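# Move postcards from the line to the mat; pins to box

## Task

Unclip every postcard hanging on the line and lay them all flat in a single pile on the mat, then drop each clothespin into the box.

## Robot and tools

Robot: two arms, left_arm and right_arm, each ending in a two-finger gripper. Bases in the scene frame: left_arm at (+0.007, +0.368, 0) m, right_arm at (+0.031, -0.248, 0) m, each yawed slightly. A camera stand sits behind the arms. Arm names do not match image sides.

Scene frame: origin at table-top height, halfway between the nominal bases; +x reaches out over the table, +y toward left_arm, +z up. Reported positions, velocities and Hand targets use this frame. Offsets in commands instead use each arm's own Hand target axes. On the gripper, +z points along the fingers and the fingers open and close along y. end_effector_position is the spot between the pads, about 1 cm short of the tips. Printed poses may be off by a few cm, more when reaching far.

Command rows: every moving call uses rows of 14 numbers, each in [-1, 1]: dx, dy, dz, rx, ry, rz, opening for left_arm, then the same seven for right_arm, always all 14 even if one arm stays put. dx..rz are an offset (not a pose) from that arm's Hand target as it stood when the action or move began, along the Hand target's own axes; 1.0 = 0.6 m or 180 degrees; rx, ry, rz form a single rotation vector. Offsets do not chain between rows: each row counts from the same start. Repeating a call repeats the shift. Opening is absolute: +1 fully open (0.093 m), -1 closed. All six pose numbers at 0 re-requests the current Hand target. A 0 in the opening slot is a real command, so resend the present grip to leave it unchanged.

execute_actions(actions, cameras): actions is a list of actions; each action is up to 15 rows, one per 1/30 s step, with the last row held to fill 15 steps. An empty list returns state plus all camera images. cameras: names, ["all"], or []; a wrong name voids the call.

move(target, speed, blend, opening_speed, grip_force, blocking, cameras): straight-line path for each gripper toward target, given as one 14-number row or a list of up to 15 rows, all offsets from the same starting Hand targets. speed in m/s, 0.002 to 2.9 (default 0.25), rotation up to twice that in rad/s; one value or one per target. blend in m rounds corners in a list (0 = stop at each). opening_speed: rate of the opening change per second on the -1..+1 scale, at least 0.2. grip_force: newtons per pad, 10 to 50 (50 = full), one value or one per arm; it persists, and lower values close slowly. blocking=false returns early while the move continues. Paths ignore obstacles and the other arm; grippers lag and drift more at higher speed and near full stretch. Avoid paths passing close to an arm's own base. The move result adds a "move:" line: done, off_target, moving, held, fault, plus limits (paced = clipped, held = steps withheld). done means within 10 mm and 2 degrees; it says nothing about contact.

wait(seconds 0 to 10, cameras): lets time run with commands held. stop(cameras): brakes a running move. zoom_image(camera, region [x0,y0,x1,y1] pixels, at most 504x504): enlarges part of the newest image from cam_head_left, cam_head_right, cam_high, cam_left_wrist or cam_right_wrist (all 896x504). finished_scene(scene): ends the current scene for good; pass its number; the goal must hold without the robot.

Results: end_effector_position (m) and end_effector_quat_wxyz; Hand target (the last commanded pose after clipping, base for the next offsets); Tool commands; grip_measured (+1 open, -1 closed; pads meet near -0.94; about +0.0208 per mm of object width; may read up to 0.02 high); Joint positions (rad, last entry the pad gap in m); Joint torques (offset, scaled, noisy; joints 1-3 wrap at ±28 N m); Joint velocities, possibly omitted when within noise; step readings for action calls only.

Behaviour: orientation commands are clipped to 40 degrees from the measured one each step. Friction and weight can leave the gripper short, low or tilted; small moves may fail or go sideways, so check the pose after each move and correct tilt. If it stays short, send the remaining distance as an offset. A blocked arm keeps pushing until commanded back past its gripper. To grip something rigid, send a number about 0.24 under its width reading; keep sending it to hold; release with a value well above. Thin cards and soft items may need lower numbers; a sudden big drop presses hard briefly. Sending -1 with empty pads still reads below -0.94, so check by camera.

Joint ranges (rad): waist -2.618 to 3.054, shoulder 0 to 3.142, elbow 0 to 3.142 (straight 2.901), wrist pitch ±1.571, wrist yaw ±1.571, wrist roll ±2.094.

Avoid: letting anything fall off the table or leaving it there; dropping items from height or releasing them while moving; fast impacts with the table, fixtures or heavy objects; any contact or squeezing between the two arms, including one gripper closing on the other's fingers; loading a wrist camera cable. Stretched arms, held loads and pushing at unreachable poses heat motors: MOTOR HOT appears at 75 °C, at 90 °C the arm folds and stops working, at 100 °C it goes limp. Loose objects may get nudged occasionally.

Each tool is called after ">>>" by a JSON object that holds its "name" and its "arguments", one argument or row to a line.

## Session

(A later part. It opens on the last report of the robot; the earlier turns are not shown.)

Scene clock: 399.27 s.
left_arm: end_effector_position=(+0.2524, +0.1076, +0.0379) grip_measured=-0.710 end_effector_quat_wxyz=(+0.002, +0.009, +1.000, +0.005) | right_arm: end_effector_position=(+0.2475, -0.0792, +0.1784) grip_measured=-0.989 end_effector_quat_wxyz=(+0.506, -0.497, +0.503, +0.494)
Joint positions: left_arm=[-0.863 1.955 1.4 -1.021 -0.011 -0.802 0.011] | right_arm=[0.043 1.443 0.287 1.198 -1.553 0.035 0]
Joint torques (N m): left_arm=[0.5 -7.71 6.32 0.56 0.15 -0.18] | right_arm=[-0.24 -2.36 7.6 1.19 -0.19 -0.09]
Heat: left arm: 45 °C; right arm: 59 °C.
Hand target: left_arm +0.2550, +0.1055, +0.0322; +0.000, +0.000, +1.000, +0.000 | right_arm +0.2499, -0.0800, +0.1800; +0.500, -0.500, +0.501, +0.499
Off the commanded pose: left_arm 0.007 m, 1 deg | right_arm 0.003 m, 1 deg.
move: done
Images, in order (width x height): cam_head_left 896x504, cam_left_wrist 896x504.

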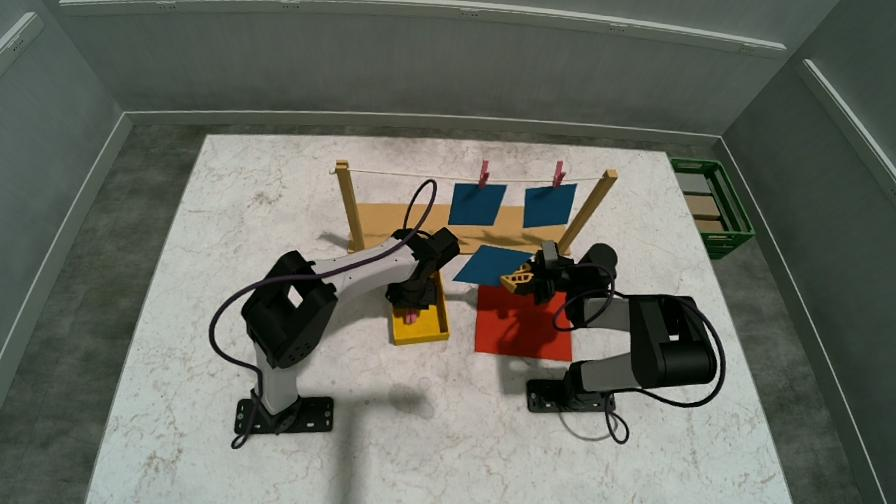

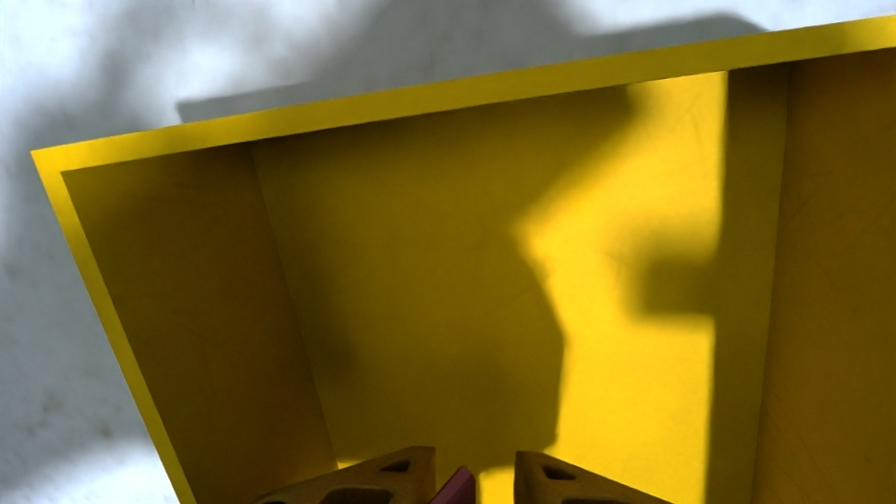

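>>> {"name": "move", "arguments": {
  "target": [0,0,0,0,0,0,-0.1,0,0,0,0,0,0,-1],
  "opening_speed": 0.6,
  "cameras": ["cam_head_left"]
}}

>>> {"name": "move", "arguments": {
  "target": [0,0,-0.27,0,0,0,-0.1,0,0,0,0,0,0,-1],
  "speed": 0.15,
  "cameras": ["cam_left_wrist","cam_head_left"]
}}

Scene clock: 403.43 s.
left_arm: end_effector_position=(+0.2527, +0.1069, +0.0378) grip_measured=-0.102 end_effector_quat_wxyz=(+0.003, +0.009, +1.000, +0.004) | right_arm: end_effector_position=(+0.2475, -0.0792, +0.1784) grip_measured=-0.989 end_effector_quat_wxyz=(+0.506, -0.497, +0.503, +0.494)
Joint positions: left_arm=[-0.863 1.955 1.4 -1.018 -0.009 -0.802 0.04] | right_arm=[0.043 1.443 0.287 1.198 -1.553 0.035 0]
Joint torques (N m): left_arm=[0.44 -7.71 6.31 0.57 0.14 -0.19] | right_arm=[-0.25 -2.35 7.61 1.2 -0.19 -0.09]
Heat: left arm: 45 °C; right arm: 59 °C.
Hand target: left_arm +0.2550, +0.1054, +0.0322; +0.001, +0.000, +1.000, +0.000 | right_arm +0.2499, -0.0800, +0.1800; +0.500, -0.500, +0.501, +0.499
Off the commanded pose: left_arm 0.006 m, 1 deg | right_arm 0.003 m, 1 deg.
move: done
Images, in order (width x height): cam_head_left 896x504.

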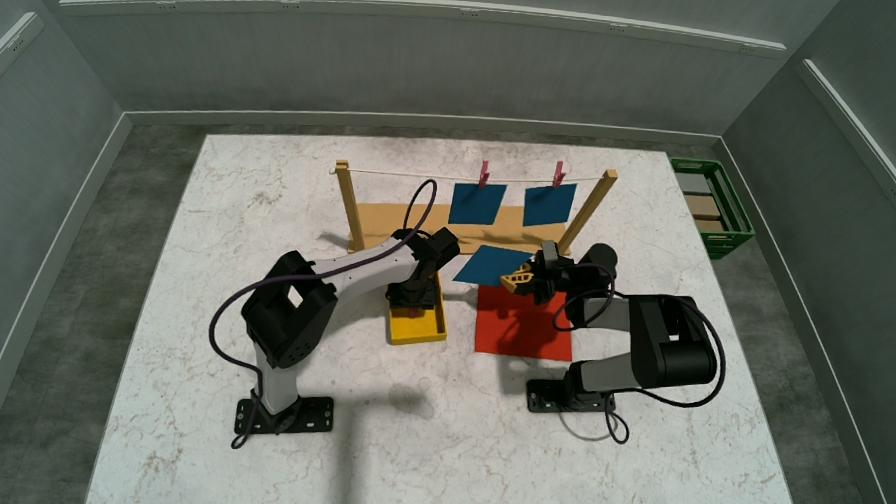

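Scene clock: 405.23 s.
left_arm: end_effector_position=(+0.2569, +0.1024, +0.1829) grip_measured=-0.102 end_effector_quat_wxyz=(+0.011, +0.009, +1.000, -0.005) | right_arm: end_effector_position=(+0.2475, -0.0792, +0.1784) grip_measured=-0.989 end_effector_quat_wxyz=(+0.506, -0.497, +0.503, +0.494)
Joint positions: left_arm=[-0.863 1.94 1.962 -1.57 -0.009 -0.802 0.04] | right_arm=[0.043 1.443 0.287 1.198 -1.553 0.035 0]
Joint torques (N m): left_arm=[0.39 -10.7 7.77 0.28 0.13 -0.18] | right_arm=[-0.23 -2.35 7.62 1.2 -0.19 -0.1]
Heat: left arm: 46 °C; right arm: 59 °C.
Hand target: left_arm +0.2548, +0.1054, +0.1941; +0.000, +0.000, +1.000, +0.000 | right_arm +0.2499, -0.0800, +0.1800; +0.500, -0.500, +0.501, +0.499
Off the commanded pose: left_arm 0.012 m, 2 deg | right_arm 0.003 m, 1 deg.
joint sent to its limit (left arm) — joint 4 (wrist pitch), lower limit. The joint targets still meet the commanded pose.
move: off_target (left_arm)
Images, in order (width x height): cam_head_left 896x504, cam_left_wrist 896x504.

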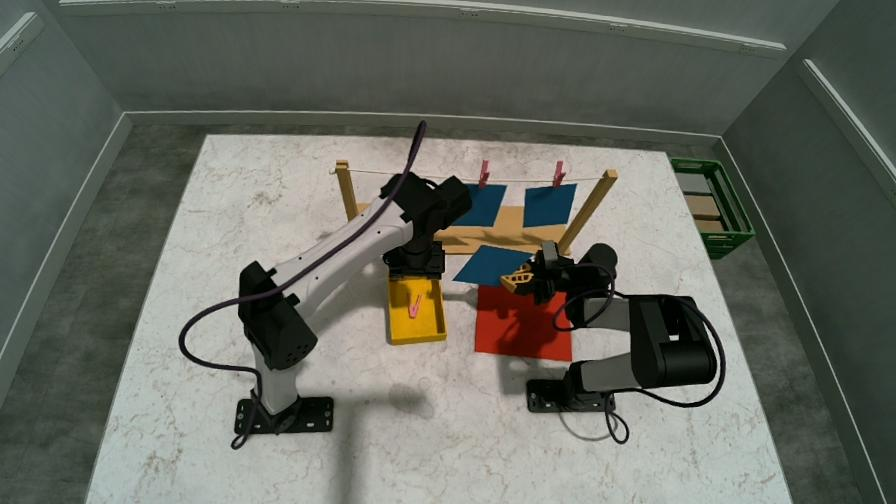

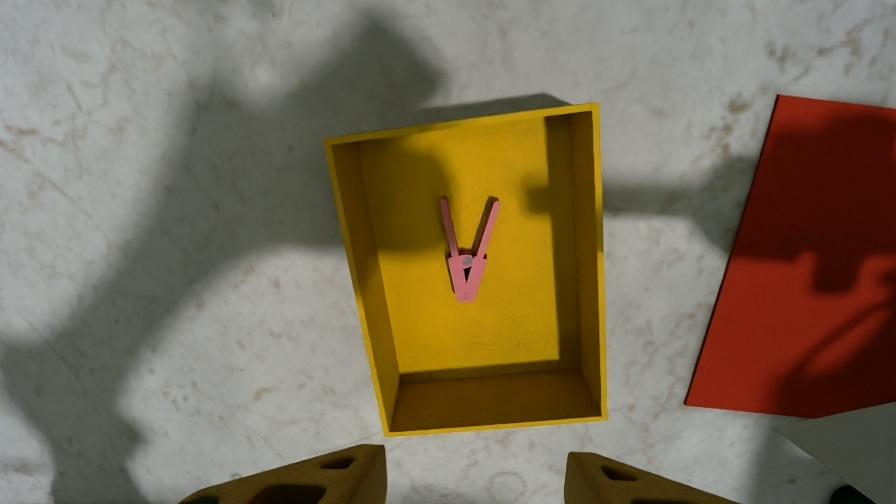

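>>> {"name": "move", "arguments": {
  "target": [0.058,0.1917,-0.16,0,-0.25,0,0.2,0,0,0,0,0,0,-1],
  "speed": 0.25
}}

Scene clock: 410.97 s.
left_arm: end_effector_position=(+0.2173, +0.2210, +0.2875) grip_measured=+0.198 end_effector_quat_wxyz=(+0.371, +0.004, +0.929, +0.002) | right_arm: end_effector_position=(+0.2475, -0.0792, +0.1784) grip_measured=-0.989 end_effector_quat_wxyz=(+0.506, -0.497, +0.503, +0.494)
Joint positions: left_arm=[-1.044 1.175 1.423 -1.347 -0.619 -0.838 0.055] | right_arm=[0.043 1.443 0.287 1.198 -1.553 0.035 0]
Joint torques (N m): left_arm=[-0.44 -2.85 6.19 1.48 -0.52 -0.08] | right_arm=[-0.23 -2.36 7.6 1.19 -0.18 -0.09]
Heat: left arm: 46 °C; right arm: 59 °C.
Hand target: left_arm +0.2200, +0.2204, +0.2902; +0.383, +0.000, +0.924, +0.000 | right_arm +0.2499, -0.0800, +0.1800; +0.500, -0.500, +0.501, +0.499
Off the commanded pose: left_arm 0.004 m, 2 deg | right_arm 0.003 m, 1 deg.
move: done

>>> {"name": "move", "arguments": {
  "target": [0.0735,-0.1667,0.1385,0.4718,-0.1954,0.1954,0.2,0,0,0,0,0,0,-1],
  "speed": 0.2,
  "cameras": ["cam_left_wrist","cam_head_left","cam_right_wrist"]
}}

Scene clock: 422.00 s.
left_arm: end_effector_position=(+0.2474, +0.1199, +0.2007) grip_measured=+0.198 end_effector_quat_wxyz=(+0.500, +0.499, +0.504, -0.497) | right_arm: end_effector_position=(+0.2475, -0.0792, +0.1784) grip_measured=-0.989 end_effector_quat_wxyz=(+0.506, -0.497, +0.503, +0.494)
Joint positions: left_arm=[-0.364 1.474 0.477 0.98 1.242 0.013 0.055] | right_arm=[0.043 1.443 0.287 1.198 -1.553 0.035 0]
Joint torques (N m): left_arm=[0.25 -3.4 6.54 1.92 0.26 -0.15] | right_arm=[-0.25 -2.33 7.6 1.19 -0.19 -0.09]
Heat: left arm: 43 °C; right arm: 59 °C.
Hand target: left_arm +0.2476, +0.1204, +0.2003; +0.500, +0.500, +0.500, -0.500 | right_arm +0.2499, -0.0800, +0.1800; +0.500, -0.500, +0.501, +0.499
Off the commanded pose: left_arm 0.001 m, 1 deg | right_arm 0.003 m, 1 deg.
move: done
Images, in order (width x height): cam_head_left 896x504, cam_left_wrist 896x504, cam_right_wrist 896x504.

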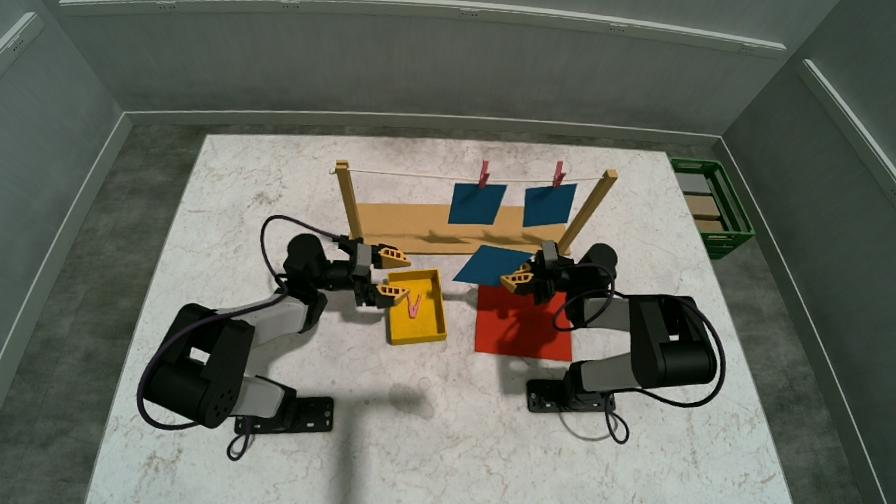

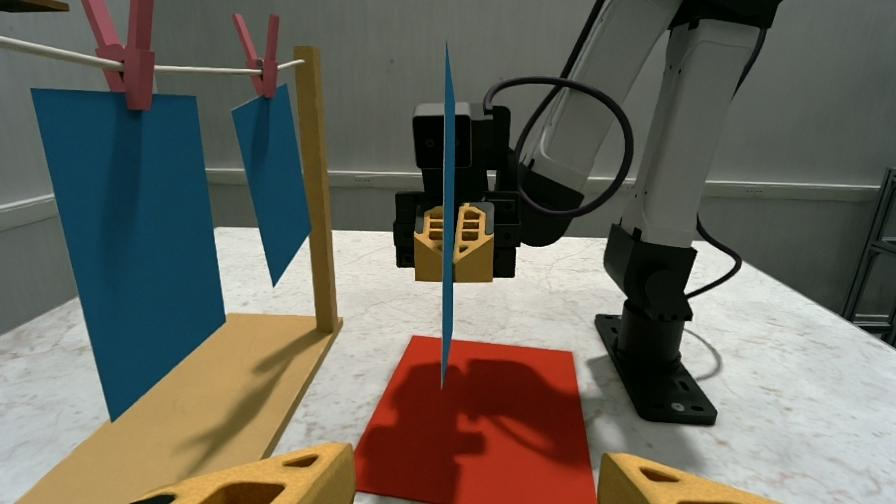

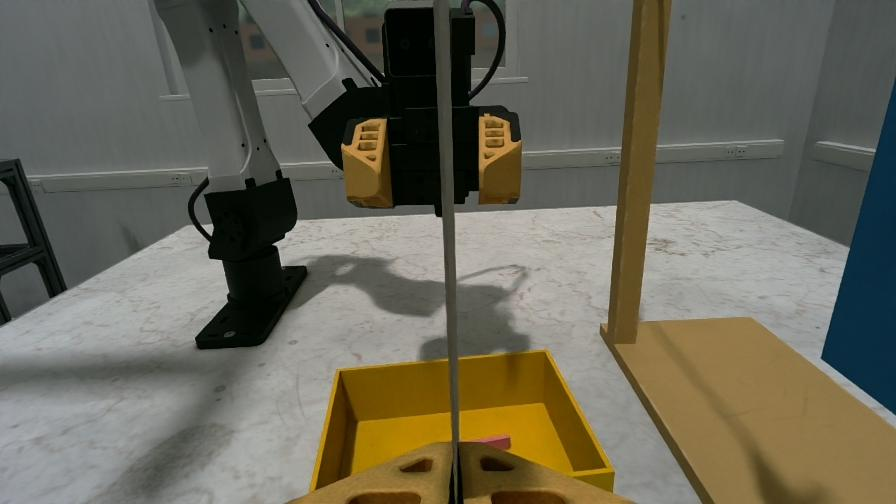

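>>> {"name": "move", "arguments": {
  "target": [0,0.0083,0.194,0,0,0,0.2,0,0,0,0,0,0,-1],
  "speed": 0.12,
  "cameras": ["cam_left_wrist","cam_head_right","cam_right_wrist"]
}}

Scene clock: 428.77 s.
left_arm: end_effector_position=(+0.2459, +0.0082, +0.1963) grip_measured=+0.198 end_effector_quat_wxyz=(+0.490, +0.505, +0.501, -0.504) | right_arm: end_effector_position=(+0.2475, -0.0792, +0.1784) grip_measured=-0.989 end_effector_quat_wxyz=(+0.506, -0.497, +0.503, +0.494)
Joint positions: left_arm=[-0.713 1.696 0.687 0.989 0.919 0.006 0.055] | right_arm=[0.043 1.443 0.287 1.198 -1.553 0.035 0]
Joint torques (N m): left_arm=[-0.32 -5.33 8.44 2.03 -0.08 -0.11] | right_arm=[-0.25 -2.35 7.61 1.19 -0.19 -0.09]
Heat: left arm: 42 °C; right arm: 58 °C.
Hand target: left_arm +0.2526, +0.0040, +0.2001; +0.500, +0.500, +0.500, -0.500 | right_arm +0.2499, -0.0800, +0.1800; +0.500, -0.500, +0.501, +0.499
Off the commanded pose: left_arm 0.009 m, 1 deg | right_arm 0.003 m, 1 deg.
move: done
Images, in order (width x height): cam_head_right 896x504, cam_left_wrist 896x504, cam_right_wrist 896x504.

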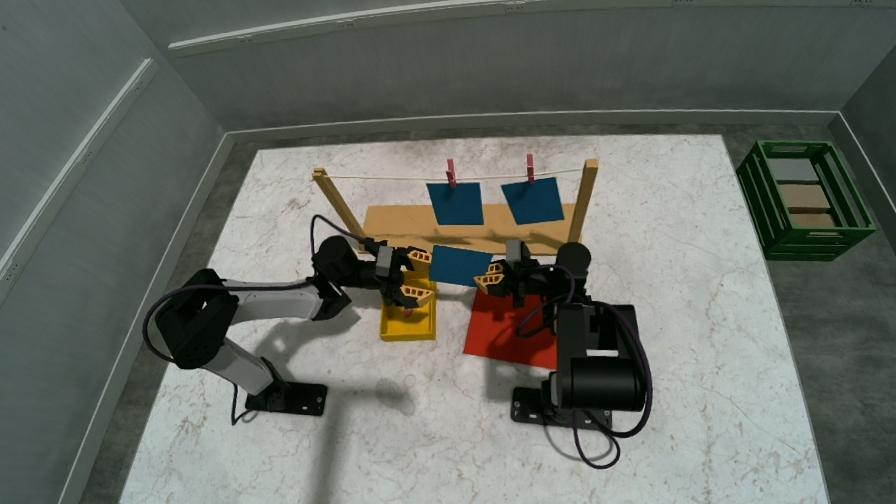

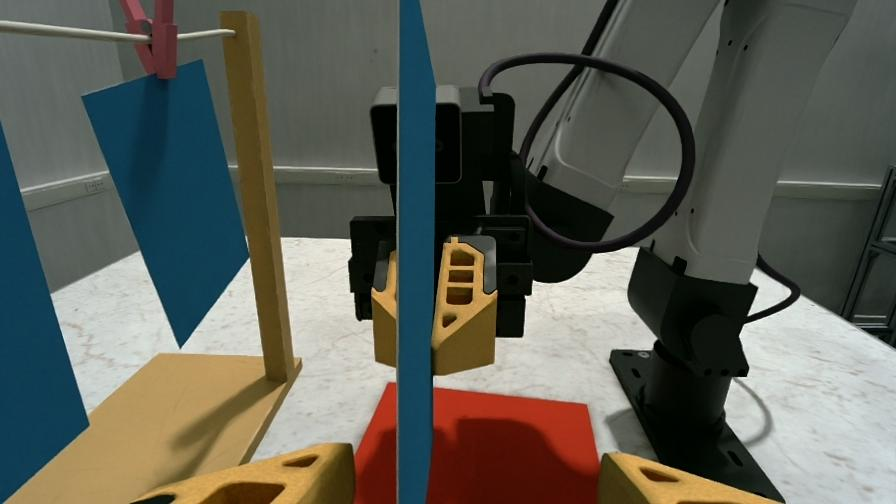

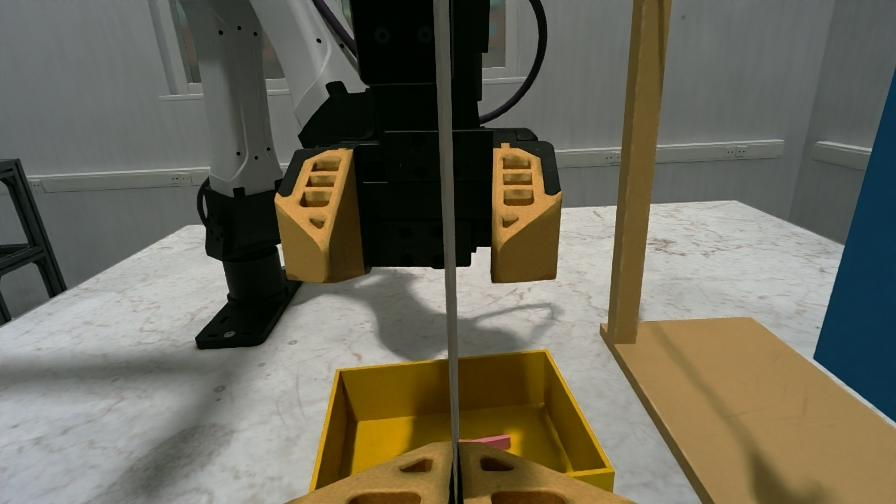

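>>> {"name": "execute_actions", "arguments": {
  "actions": []
}}

Scene clock: 443.07 s.
left_arm: end_effector_position=(+0.2460, +0.0082, +0.1963) grip_measured=+0.198 end_effector_quat_wxyz=(+0.490, +0.505, +0.501, -0.503) | right_arm: end_effector_position=(+0.2475, -0.0792, +0.1784) grip_measured=-0.989 end_effector_quat_wxyz=(+0.506, -0.497, +0.503, +0.494)
Joint positions: left_arm=[-0.713 1.696 0.687 0.989 0.918 0.006 0.055] | right_arm=[0.043 1.443 0.287 1.198 -1.553 0.035 0]
Joint velocities: within noise
Joint torques (N m): left_arm=[-0.28 -5.27 8.46 2.05 -0.09 -0.11] | right_arm=[-0.23 -2.35 7.6 1.19 -0.2 -0.08]
Heat: left arm: 43 °C; right arm: 58 °C.
Hand target: left_arm +0.2526, +0.0040, +0.2001; +0.500, +0.500, +0.500, -0.500 | right_arm +0.2499, -0.0800, +0.1800; +0.500, -0.500, +0.501, +0.499
Tool commands: left_gripper/opening=+0.2 right_gripper/opening=-1.0
Off the commanded pose: left_arm 0.009 m, 1 deg | right_arm 0.003 m, 1 deg.

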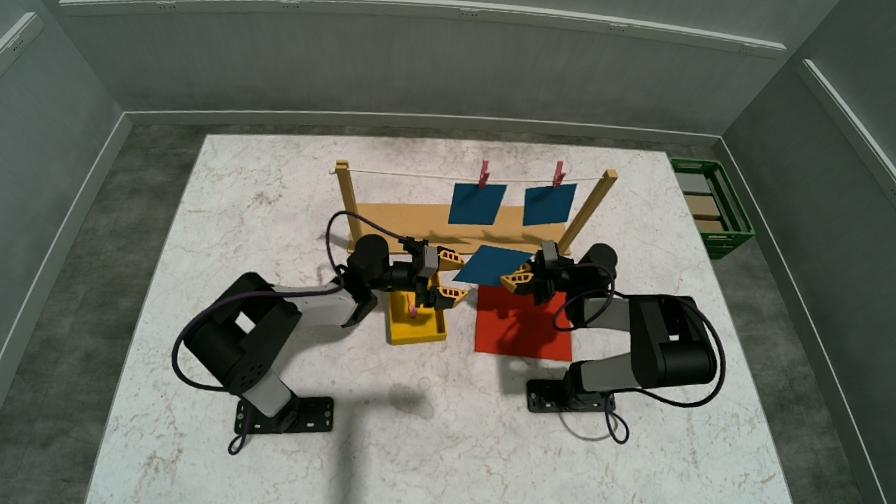

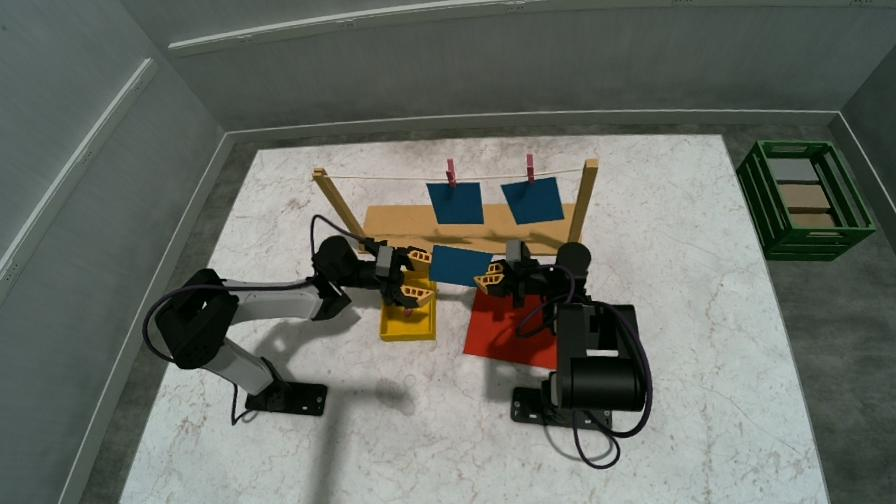

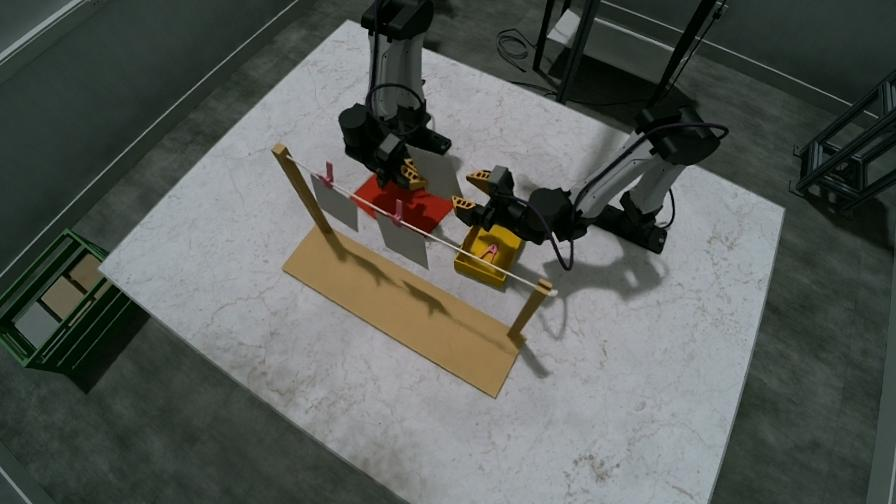

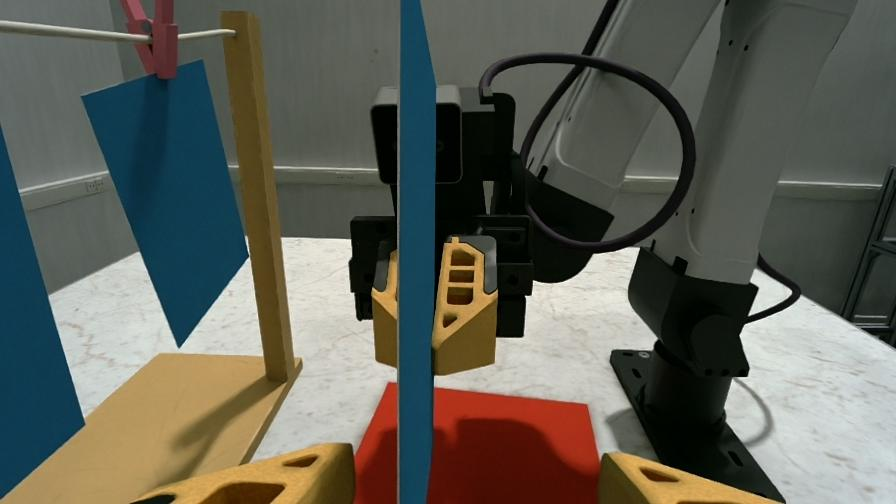

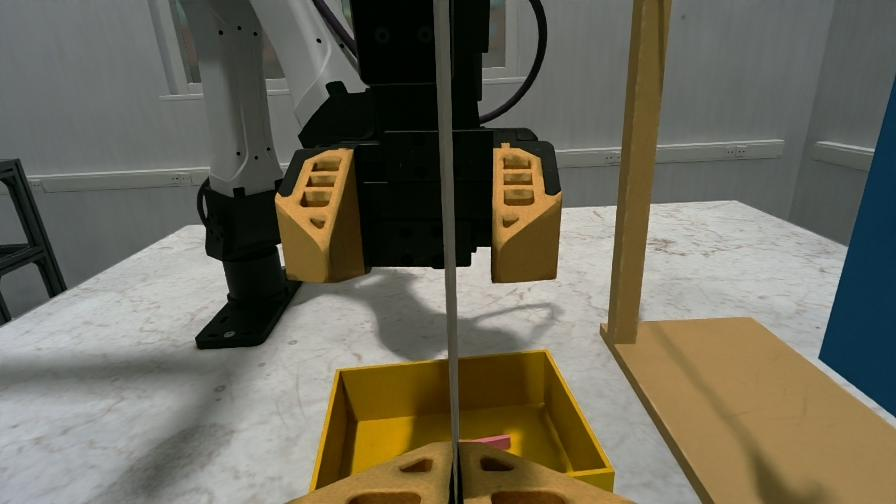

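>>> {"name": "move", "arguments": {
  "target": [0,0.012,0.007,0,0,0,0.2,0,0,0,0,0,0,-1],
  "speed": 0.05,
  "cameras": ["cam_left_wrist"]
}}

Scene clock: 446.43 s.
left_arm: end_effector_position=(+0.2526, +0.0029, +0.1978) grip_measured=+0.198 end_effector_quat_wxyz=(+0.493, +0.505, +0.499, -0.503) | right_arm: end_effector_position=(+0.2475, -0.0792, +0.1784) grip_measured=-0.989 end_effector_quat_wxyz=(+0.506, -0.497, +0.503, +0.494)
Joint positions: left_arm=[-0.713 1.724 0.721 0.989 0.918 0.006 0.055] | right_arm=[0.043 1.443 0.287 1.198 -1.553 0.035 0]
Joint torques (N m): left_arm=[0.03 -5.5 8.46 1.99 -0.06 -0.11] | right_arm=[-0.25 -2.33 7.62 1.19 -0.19 -0.1]
Heat: left arm: 43 °C; right arm: 58 °C.
Hand target: left_arm +0.2599, -0.0002, +0.2003; +0.500, +0.500, +0.500, -0.500 | right_arm +0.2499, -0.0800, +0.1800; +0.500, -0.500, +0.501, +0.499
Off the commanded pose: left_arm 0.008 m, 1 deg | right_arm 0.003 m, 1 deg.
move: done
Images, in order (width x height): cam_left_wrist 896x504.

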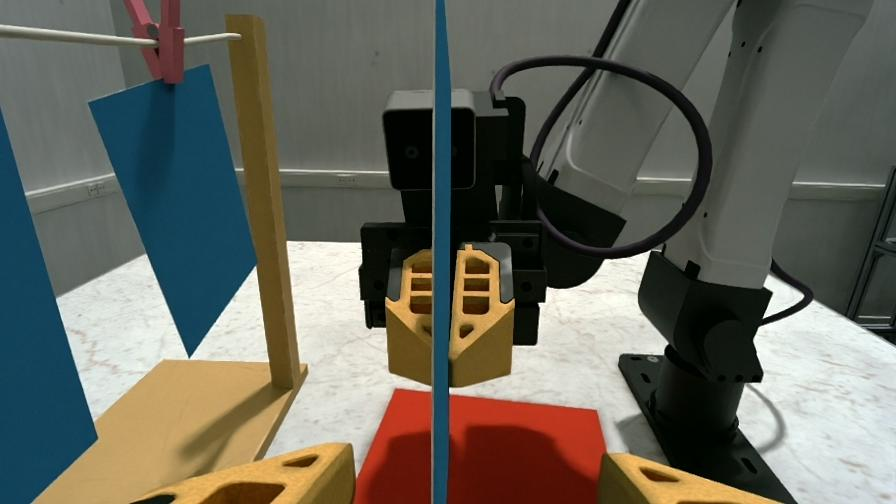

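>>> {"name": "move", "arguments": {
  "target": [
    [0,0.011,0,0,0,0,0.2,0,0,0,0,0,0,-1],
    [0,0.011,0,0,0,0,-0.6,0,0,0,0,0,0,-1],
    [0,0.011,0,0,0,0,-1,0,0,0,0,0,0,-1]
  ],
  "speed": 0.05,
  "opening_speed": 0.5,
  "cameras": ["cam_left_wrist","cam_right_wrist"]
}}

Scene clock: 452.93 s.
left_arm: end_effector_position=(+0.2599, +0.0019, +0.1985) grip_measured=-0.971 end_effector_quat_wxyz=(+0.496, +0.503, +0.500, -0.501) | right_arm: end_effector_position=(+0.2474, -0.0792, +0.1784) grip_measured=-0.989 end_effector_quat_wxyz=(+0.506, -0.497, +0.502, +0.494)
Joint positions: left_arm=[-0.704 1.741 0.742 0.989 0.918 0.006 0] | right_arm=[0.043 1.443 0.287 1.198 -1.554 0.035 0]
Joint torques (N m): left_arm=[0.34 -5.71 8.49 1.95 0.08 -0.11] | right_arm=[-0.24 -2.35 7.62 1.19 -0.18 -0.08]
Heat: left arm: 43 °C; right arm: 58 °C.
Hand target: left_arm +0.2663, -0.0002, +0.2001; +0.500, +0.500, +0.500, -0.500 | right_arm +0.2499, -0.0800, +0.1800; +0.500, -0.500, +0.501, +0.499
Off the commanded pose: left_arm 0.007 m, 1 deg | right_arm 0.003 m, 1 deg.
move: done
Images, in order (width x height): cam_left_wrist 896x504, cam_right_wrist 896x504.

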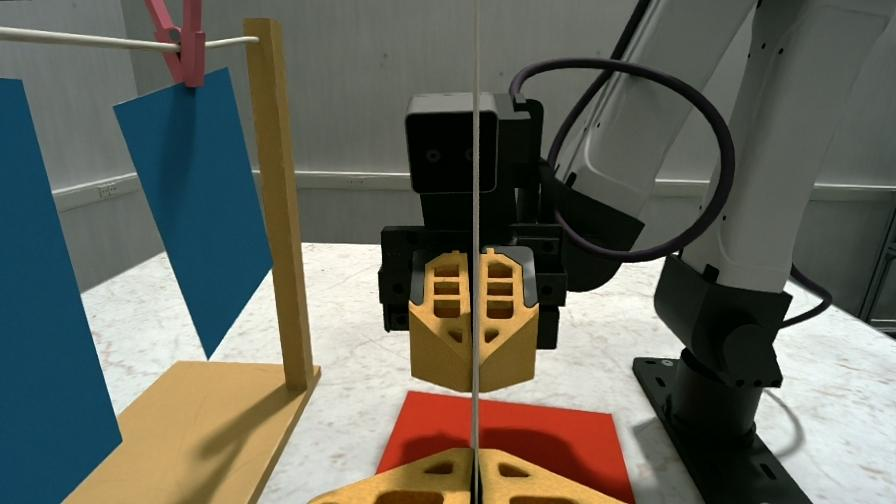

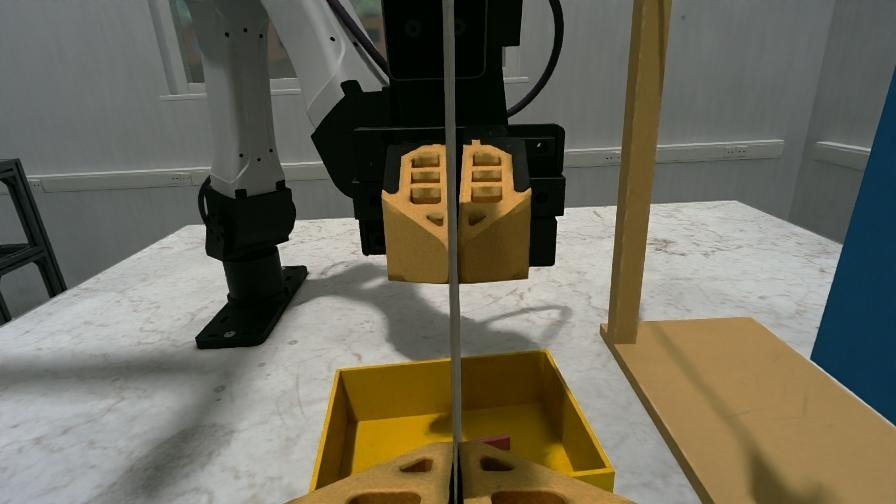

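Gripped well. Right releases and retreats.

>>> {"name": "move", "arguments": {
  "target": [
    [0,0.011,0,0,0,0,-1,0,0,0,0,0,0,0.1],
    [0,0.011,0,0,0,0,-1,0,0,-0.15,0,0,0,0.1]
  ],
  "speed": 0.08,
  "opening_speed": 0.5,
  "cameras": ["cam_left_wrist","cam_head_left"]
}}

Scene clock: 460.07 s.
left_arm: end_effector_position=(+0.2675, +0.0017, +0.1995) grip_measured=-0.971 end_effector_quat_wxyz=(+0.499, +0.502, +0.500, -0.499) | right_arm: end_effector_position=(+0.2547, -0.1698, +0.1813) grip_measured=+0.098 end_effector_quat_wxyz=(+0.605, -0.375, +0.599, +0.367)
Joint positions: left_arm=[-0.692 1.758 0.765 0.989 0.924 0.006 0] | right_arm=[-0.412 1.191 0.117 1.198 -1.558 0.109 0.05]
Joint torques (N m): left_arm=[0.36 -5.85 8.5 1.89 0.14 -0.11] | right_arm=[-0.46 -2.59 5.19 1.2 -0.11 -0.06]
Heat: left arm: 44 °C; right arm: 58 °C.
Hand target: left_arm +0.2729, -0.0002, +0.2003; +0.500, +0.500, +0.500, -0.500 | right_arm +0.2498, -0.1700, +0.1802; +0.501, -0.500, +0.500, +0.499
Off the commanded pose: left_arm 0.006 m, 0 deg | right_arm 0.005 m, 27 deg.
joint sent to its limit (right arm) — joint 5 (wrist yaw), lower limit. The joint targets are off in orientation, not in position.
move: off_target (right_arm)
Images, in order (width x height): cam_head_left 896x504, cam_left_wrist 896x504.

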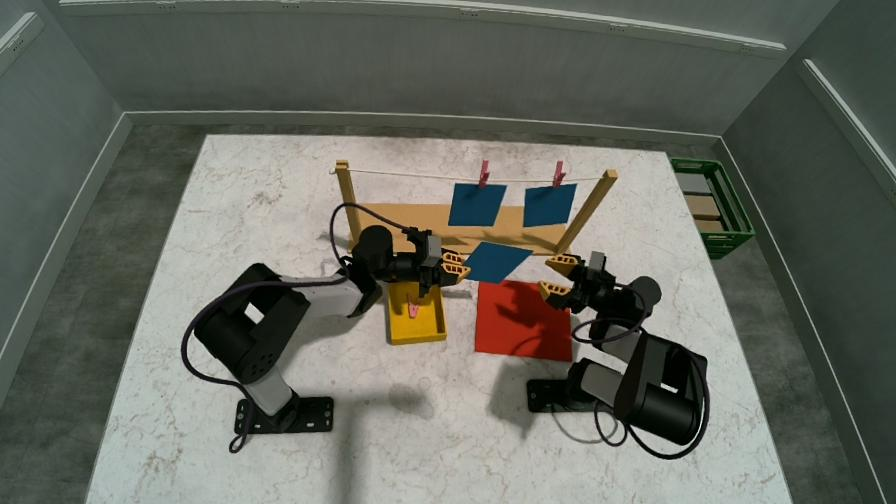

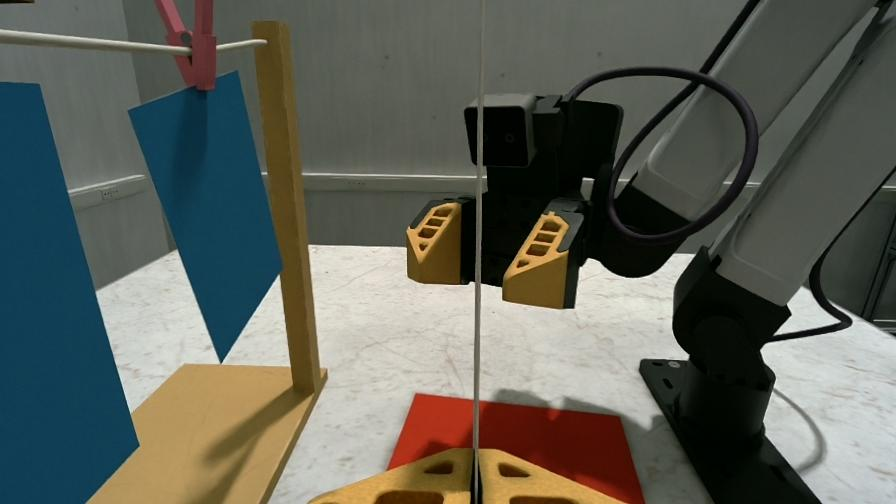

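>>> {"name": "move", "arguments": {
  "target": [0,0,0,0,0,0,-1,-0.1167,0,-0.2167,0.5,0,0,0.1],
  "speed": 0.2
}}

>>> {"name": "move", "arguments": {
  "target": [-0.0417,-0.0467,0.0833,0,0.1111,0,-1,0,0,0,0,0,0,0.1],
  "speed": 0.15
}}

>>> {"name": "move", "arguments": {
  "target": [0,0,0,-0.0872,0.0872,-0.4945,-1,0,0,0,0,0,0,0.1],
  "speed": 0.3,
  "cameras": ["cam_left_wrist","cam_head_left","cam_head_right"]
}}

Scene clock: 468.97 s.
left_arm: end_effector_position=(+0.2675, +0.0017, +0.1995) grip_measured=-0.971 end_effector_quat_wxyz=(+0.499, +0.502, +0.500, -0.499) | right_arm: end_effector_position=(+0.2510, -0.3020, +0.2392) grip_measured=+0.098 end_effector_quat_wxyz=(+0.702, +0.011, +0.712, +0.011)
Joint positions: left_arm=[-0.692 1.758 0.765 0.989 0.924 0.006 0] | right_arm=[-0.768 0.2 0.272 -0.094 -0.811 0.015 0.05]
Joint torques (N m): left_arm=[0.36 -5.81 8.5 1.89 0.13 -0.11] | right_arm=[0.65 1.61 10.95 1.67 0.04 -0.31]
Heat: left arm: 45 °C; right arm: 59 °C.
Hand target: left_arm +0.2729, -0.0002, +0.2003; +0.500, +0.500, +0.500, -0.500 | right_arm +0.2494, -0.2999, +0.2503; +0.707, +0.000, +0.707, -0.001
Off the commanded pose: left_arm 0.006 m, 0 deg | right_arm 0.011 m, 2 deg.
move: off_target (right_arm)

Scene clock: 471.03 s.
left_arm: end_effector_position=(+0.2423, -0.0489, +0.2072) grip_measured=-0.971 end_effector_quat_wxyz=(+0.384, +0.576, +0.591, -0.414) | right_arm: end_effector_position=(+0.2510, -0.3022, +0.2392) grip_measured=+0.098 end_effector_quat_wxyz=(+0.702, +0.011, +0.712, +0.011)
Joint positions: left_arm=[-0.87 1.671 1.138 0.038 0.706 0.285 0] | right_arm=[-0.768 0.2 0.272 -0.094 -0.81 0.015 0.05]
Joint torques (N m): left_arm=[-0.28 -9.58 10.19 1.87 0.11 0.11] | right_arm=[0.65 1.63 10.96 1.65 0.06 -0.3]
Heat: left arm: 45 °C; right arm: 60 °C.
Hand target: left_arm +0.2449, -0.0502, +0.2251; +0.406, +0.579, +0.579, -0.405 | right_arm +0.2494, -0.2999, +0.2503; +0.707, +0.000, +0.707, -0.001
Off the commanded pose: left_arm 0.018 m, 3 deg | right_arm 0.011 m, 2 deg.
move: off_target (left_arm, right_arm)

Scene clock: 474.50 s.
left_arm: end_effector_position=(+0.2421, -0.0480, +0.2262) grip_measured=-0.972 end_effector_quat_wxyz=(+0.004, +0.008, +0.904, -0.427) | right_arm: end_effector_position=(+0.2510, -0.3022, +0.2392) grip_measured=+0.098 end_effector_quat_wxyz=(+0.702, +0.011, +0.712, +0.011)
Joint positions: left_arm=[-0.926 1.75 1.565 -0.63 0.512 -1.072 0] | right_arm=[-0.768 0.2 0.272 -0.094 -0.81 0.015 0.05]
Joint torques (N m): left_arm=[-0.05 -6.89 10.18 1.54 0.27 -0.17] | right_arm=[0.65 1.61 10.97 1.65 0.04 -0.31]
Heat: left arm: 45 °C; right arm: 61 °C.
Hand target: left_arm +0.2449, -0.0503, +0.2254; +0.000, +0.000, +0.906, -0.423 | right_arm +0.2494, -0.2999, +0.2503; +0.707, +0.000, +0.707, -0.001
Off the commanded pose: left_arm 0.004 m, 1 deg | right_arm 0.011 m, 2 deg.
move: off_target (right_arm)
Images, in order (width x height): cam_head_left 896x504, cam_head_right 896x504, cam_left_wrist 896x504.

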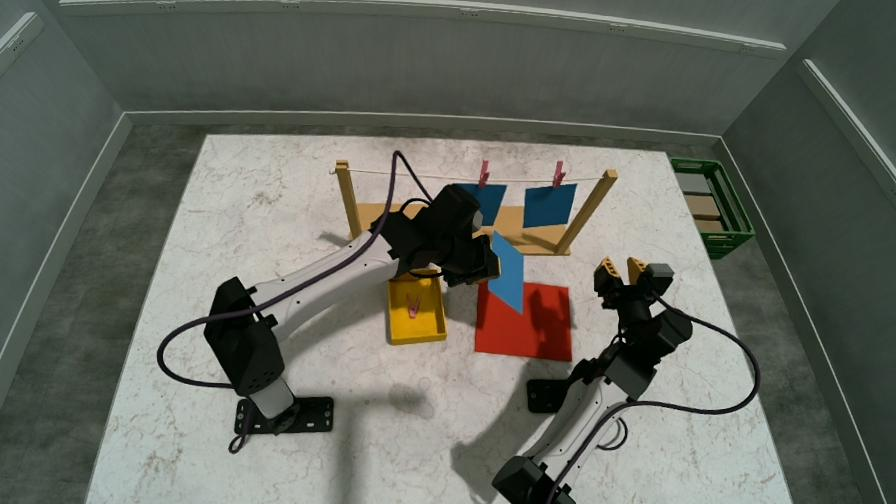

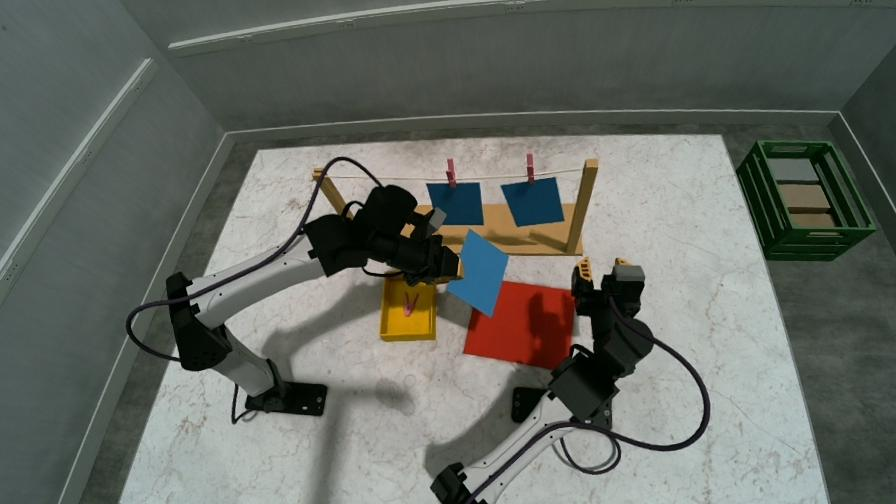

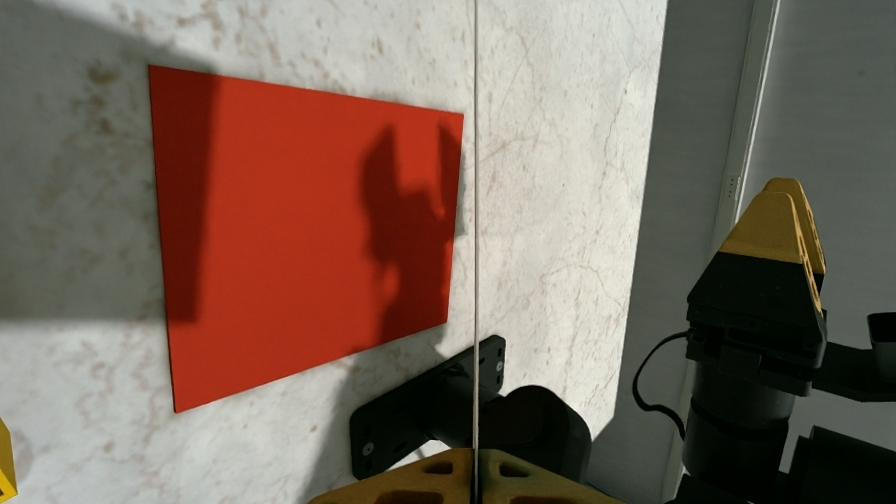

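>>> {"name": "move", "arguments": {
  "target": [0.05,0.129,0.1457,0,0,0,-1,0,0,0,0,0,0,0.1],
  "speed": 0.15,
  "cameras": ["cam_left_wrist","cam_head_right","cam_head_left"]
}}

>>> {"name": "zoom_image", "arguments": {
  "camera": "cam_head_right",
  "region": [390, 220, 630, 380]
}}

Scene clock: 483.70 s.
left_arm: end_effector_position=(+0.2115, -0.0651, +0.1145) grip_measured=-0.972 end_effector_quat_wxyz=(-0.008, +0.007, +0.906, -0.424) | right_arm: end_effector_position=(+0.2510, -0.3022, +0.2392) grip_measured=+0.098 end_effector_quat_wxyz=(+0.702, +0.011, +0.712, +0.011)
Joint positions: left_arm=[-1.014 1.809 1.185 -0.175 0.466 -1.148 0] | right_arm=[-0.768 0.2 0.272 -0.094 -0.81 0.015 0.05]
Joint torques (N m): left_arm=[-0.38 -7.58 7.36 2 0.06 -0.13] | right_arm=[0.66 1.59 10.96 1.66 0.05 -0.3]
Heat: left arm: 45 °C; right arm: 63 °C.
Hand target: left_arm +0.2150, -0.0673, +0.1097; +0.000, +0.000, +0.906, -0.422 | right_arm +0.2494, -0.2999, +0.2503; +0.707, +0.000, +0.707, -0.001
Off the commanded pose: left_arm 0.006 m, 1 deg | right_arm 0.011 m, 2 deg.
move: off_target (right_arm)
Images, in order (width x height): cam_head_left 896x504, cam_head_right 896x504, cam_left_wrist 896x504.

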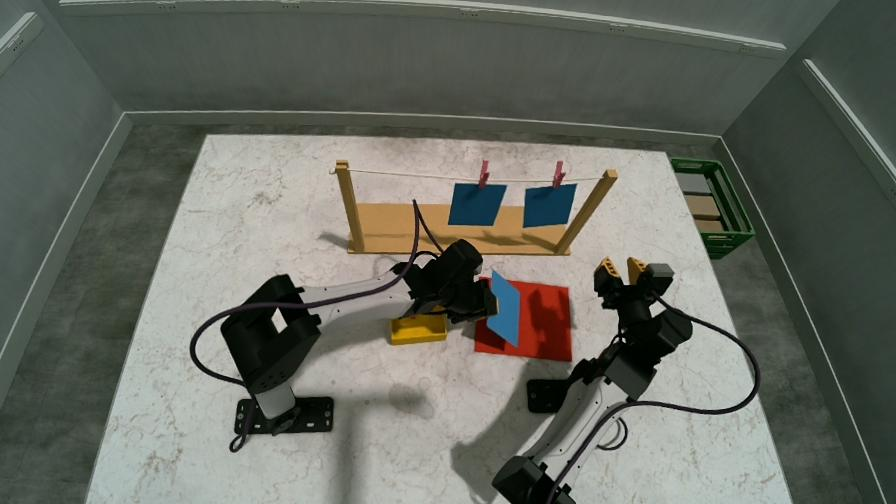

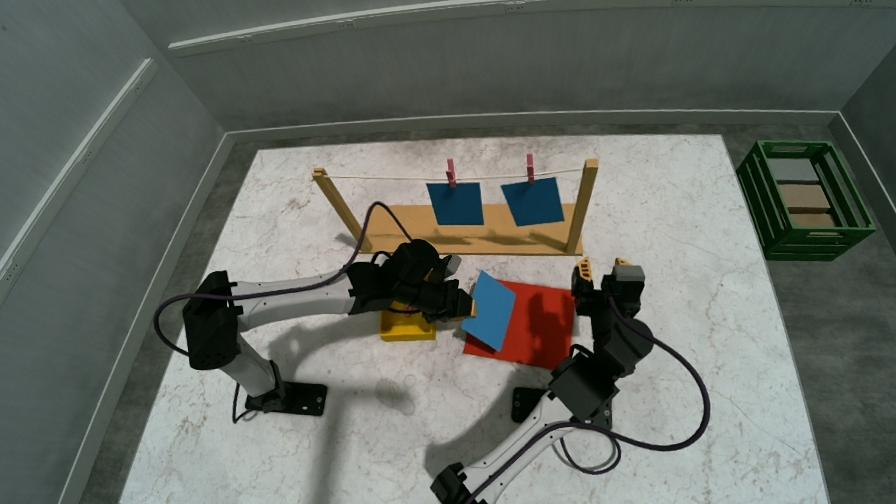

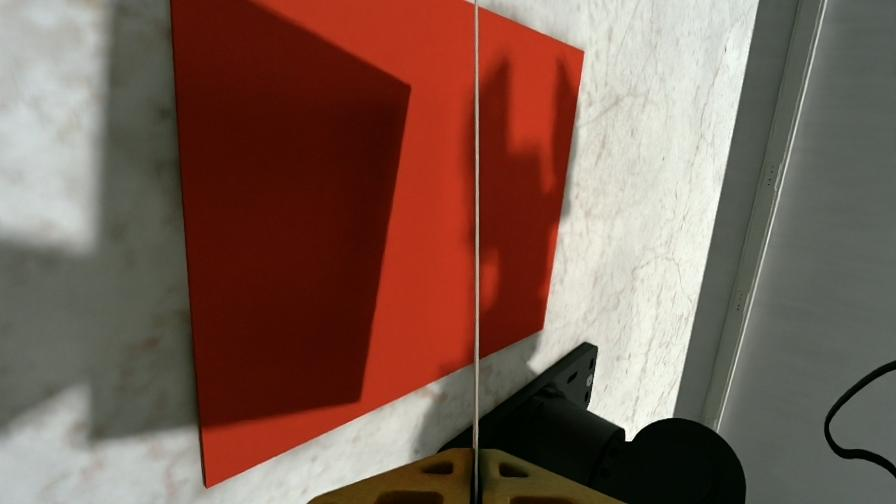

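Scaled by 2.100 from the camera's 896x504 image, which has a finer 1280x720 frame.

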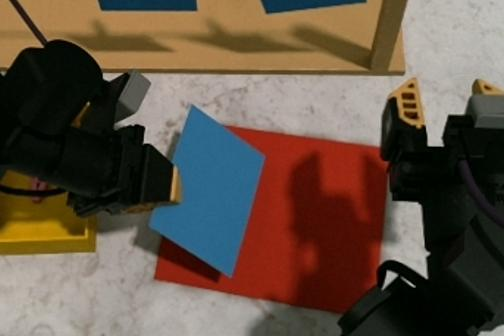

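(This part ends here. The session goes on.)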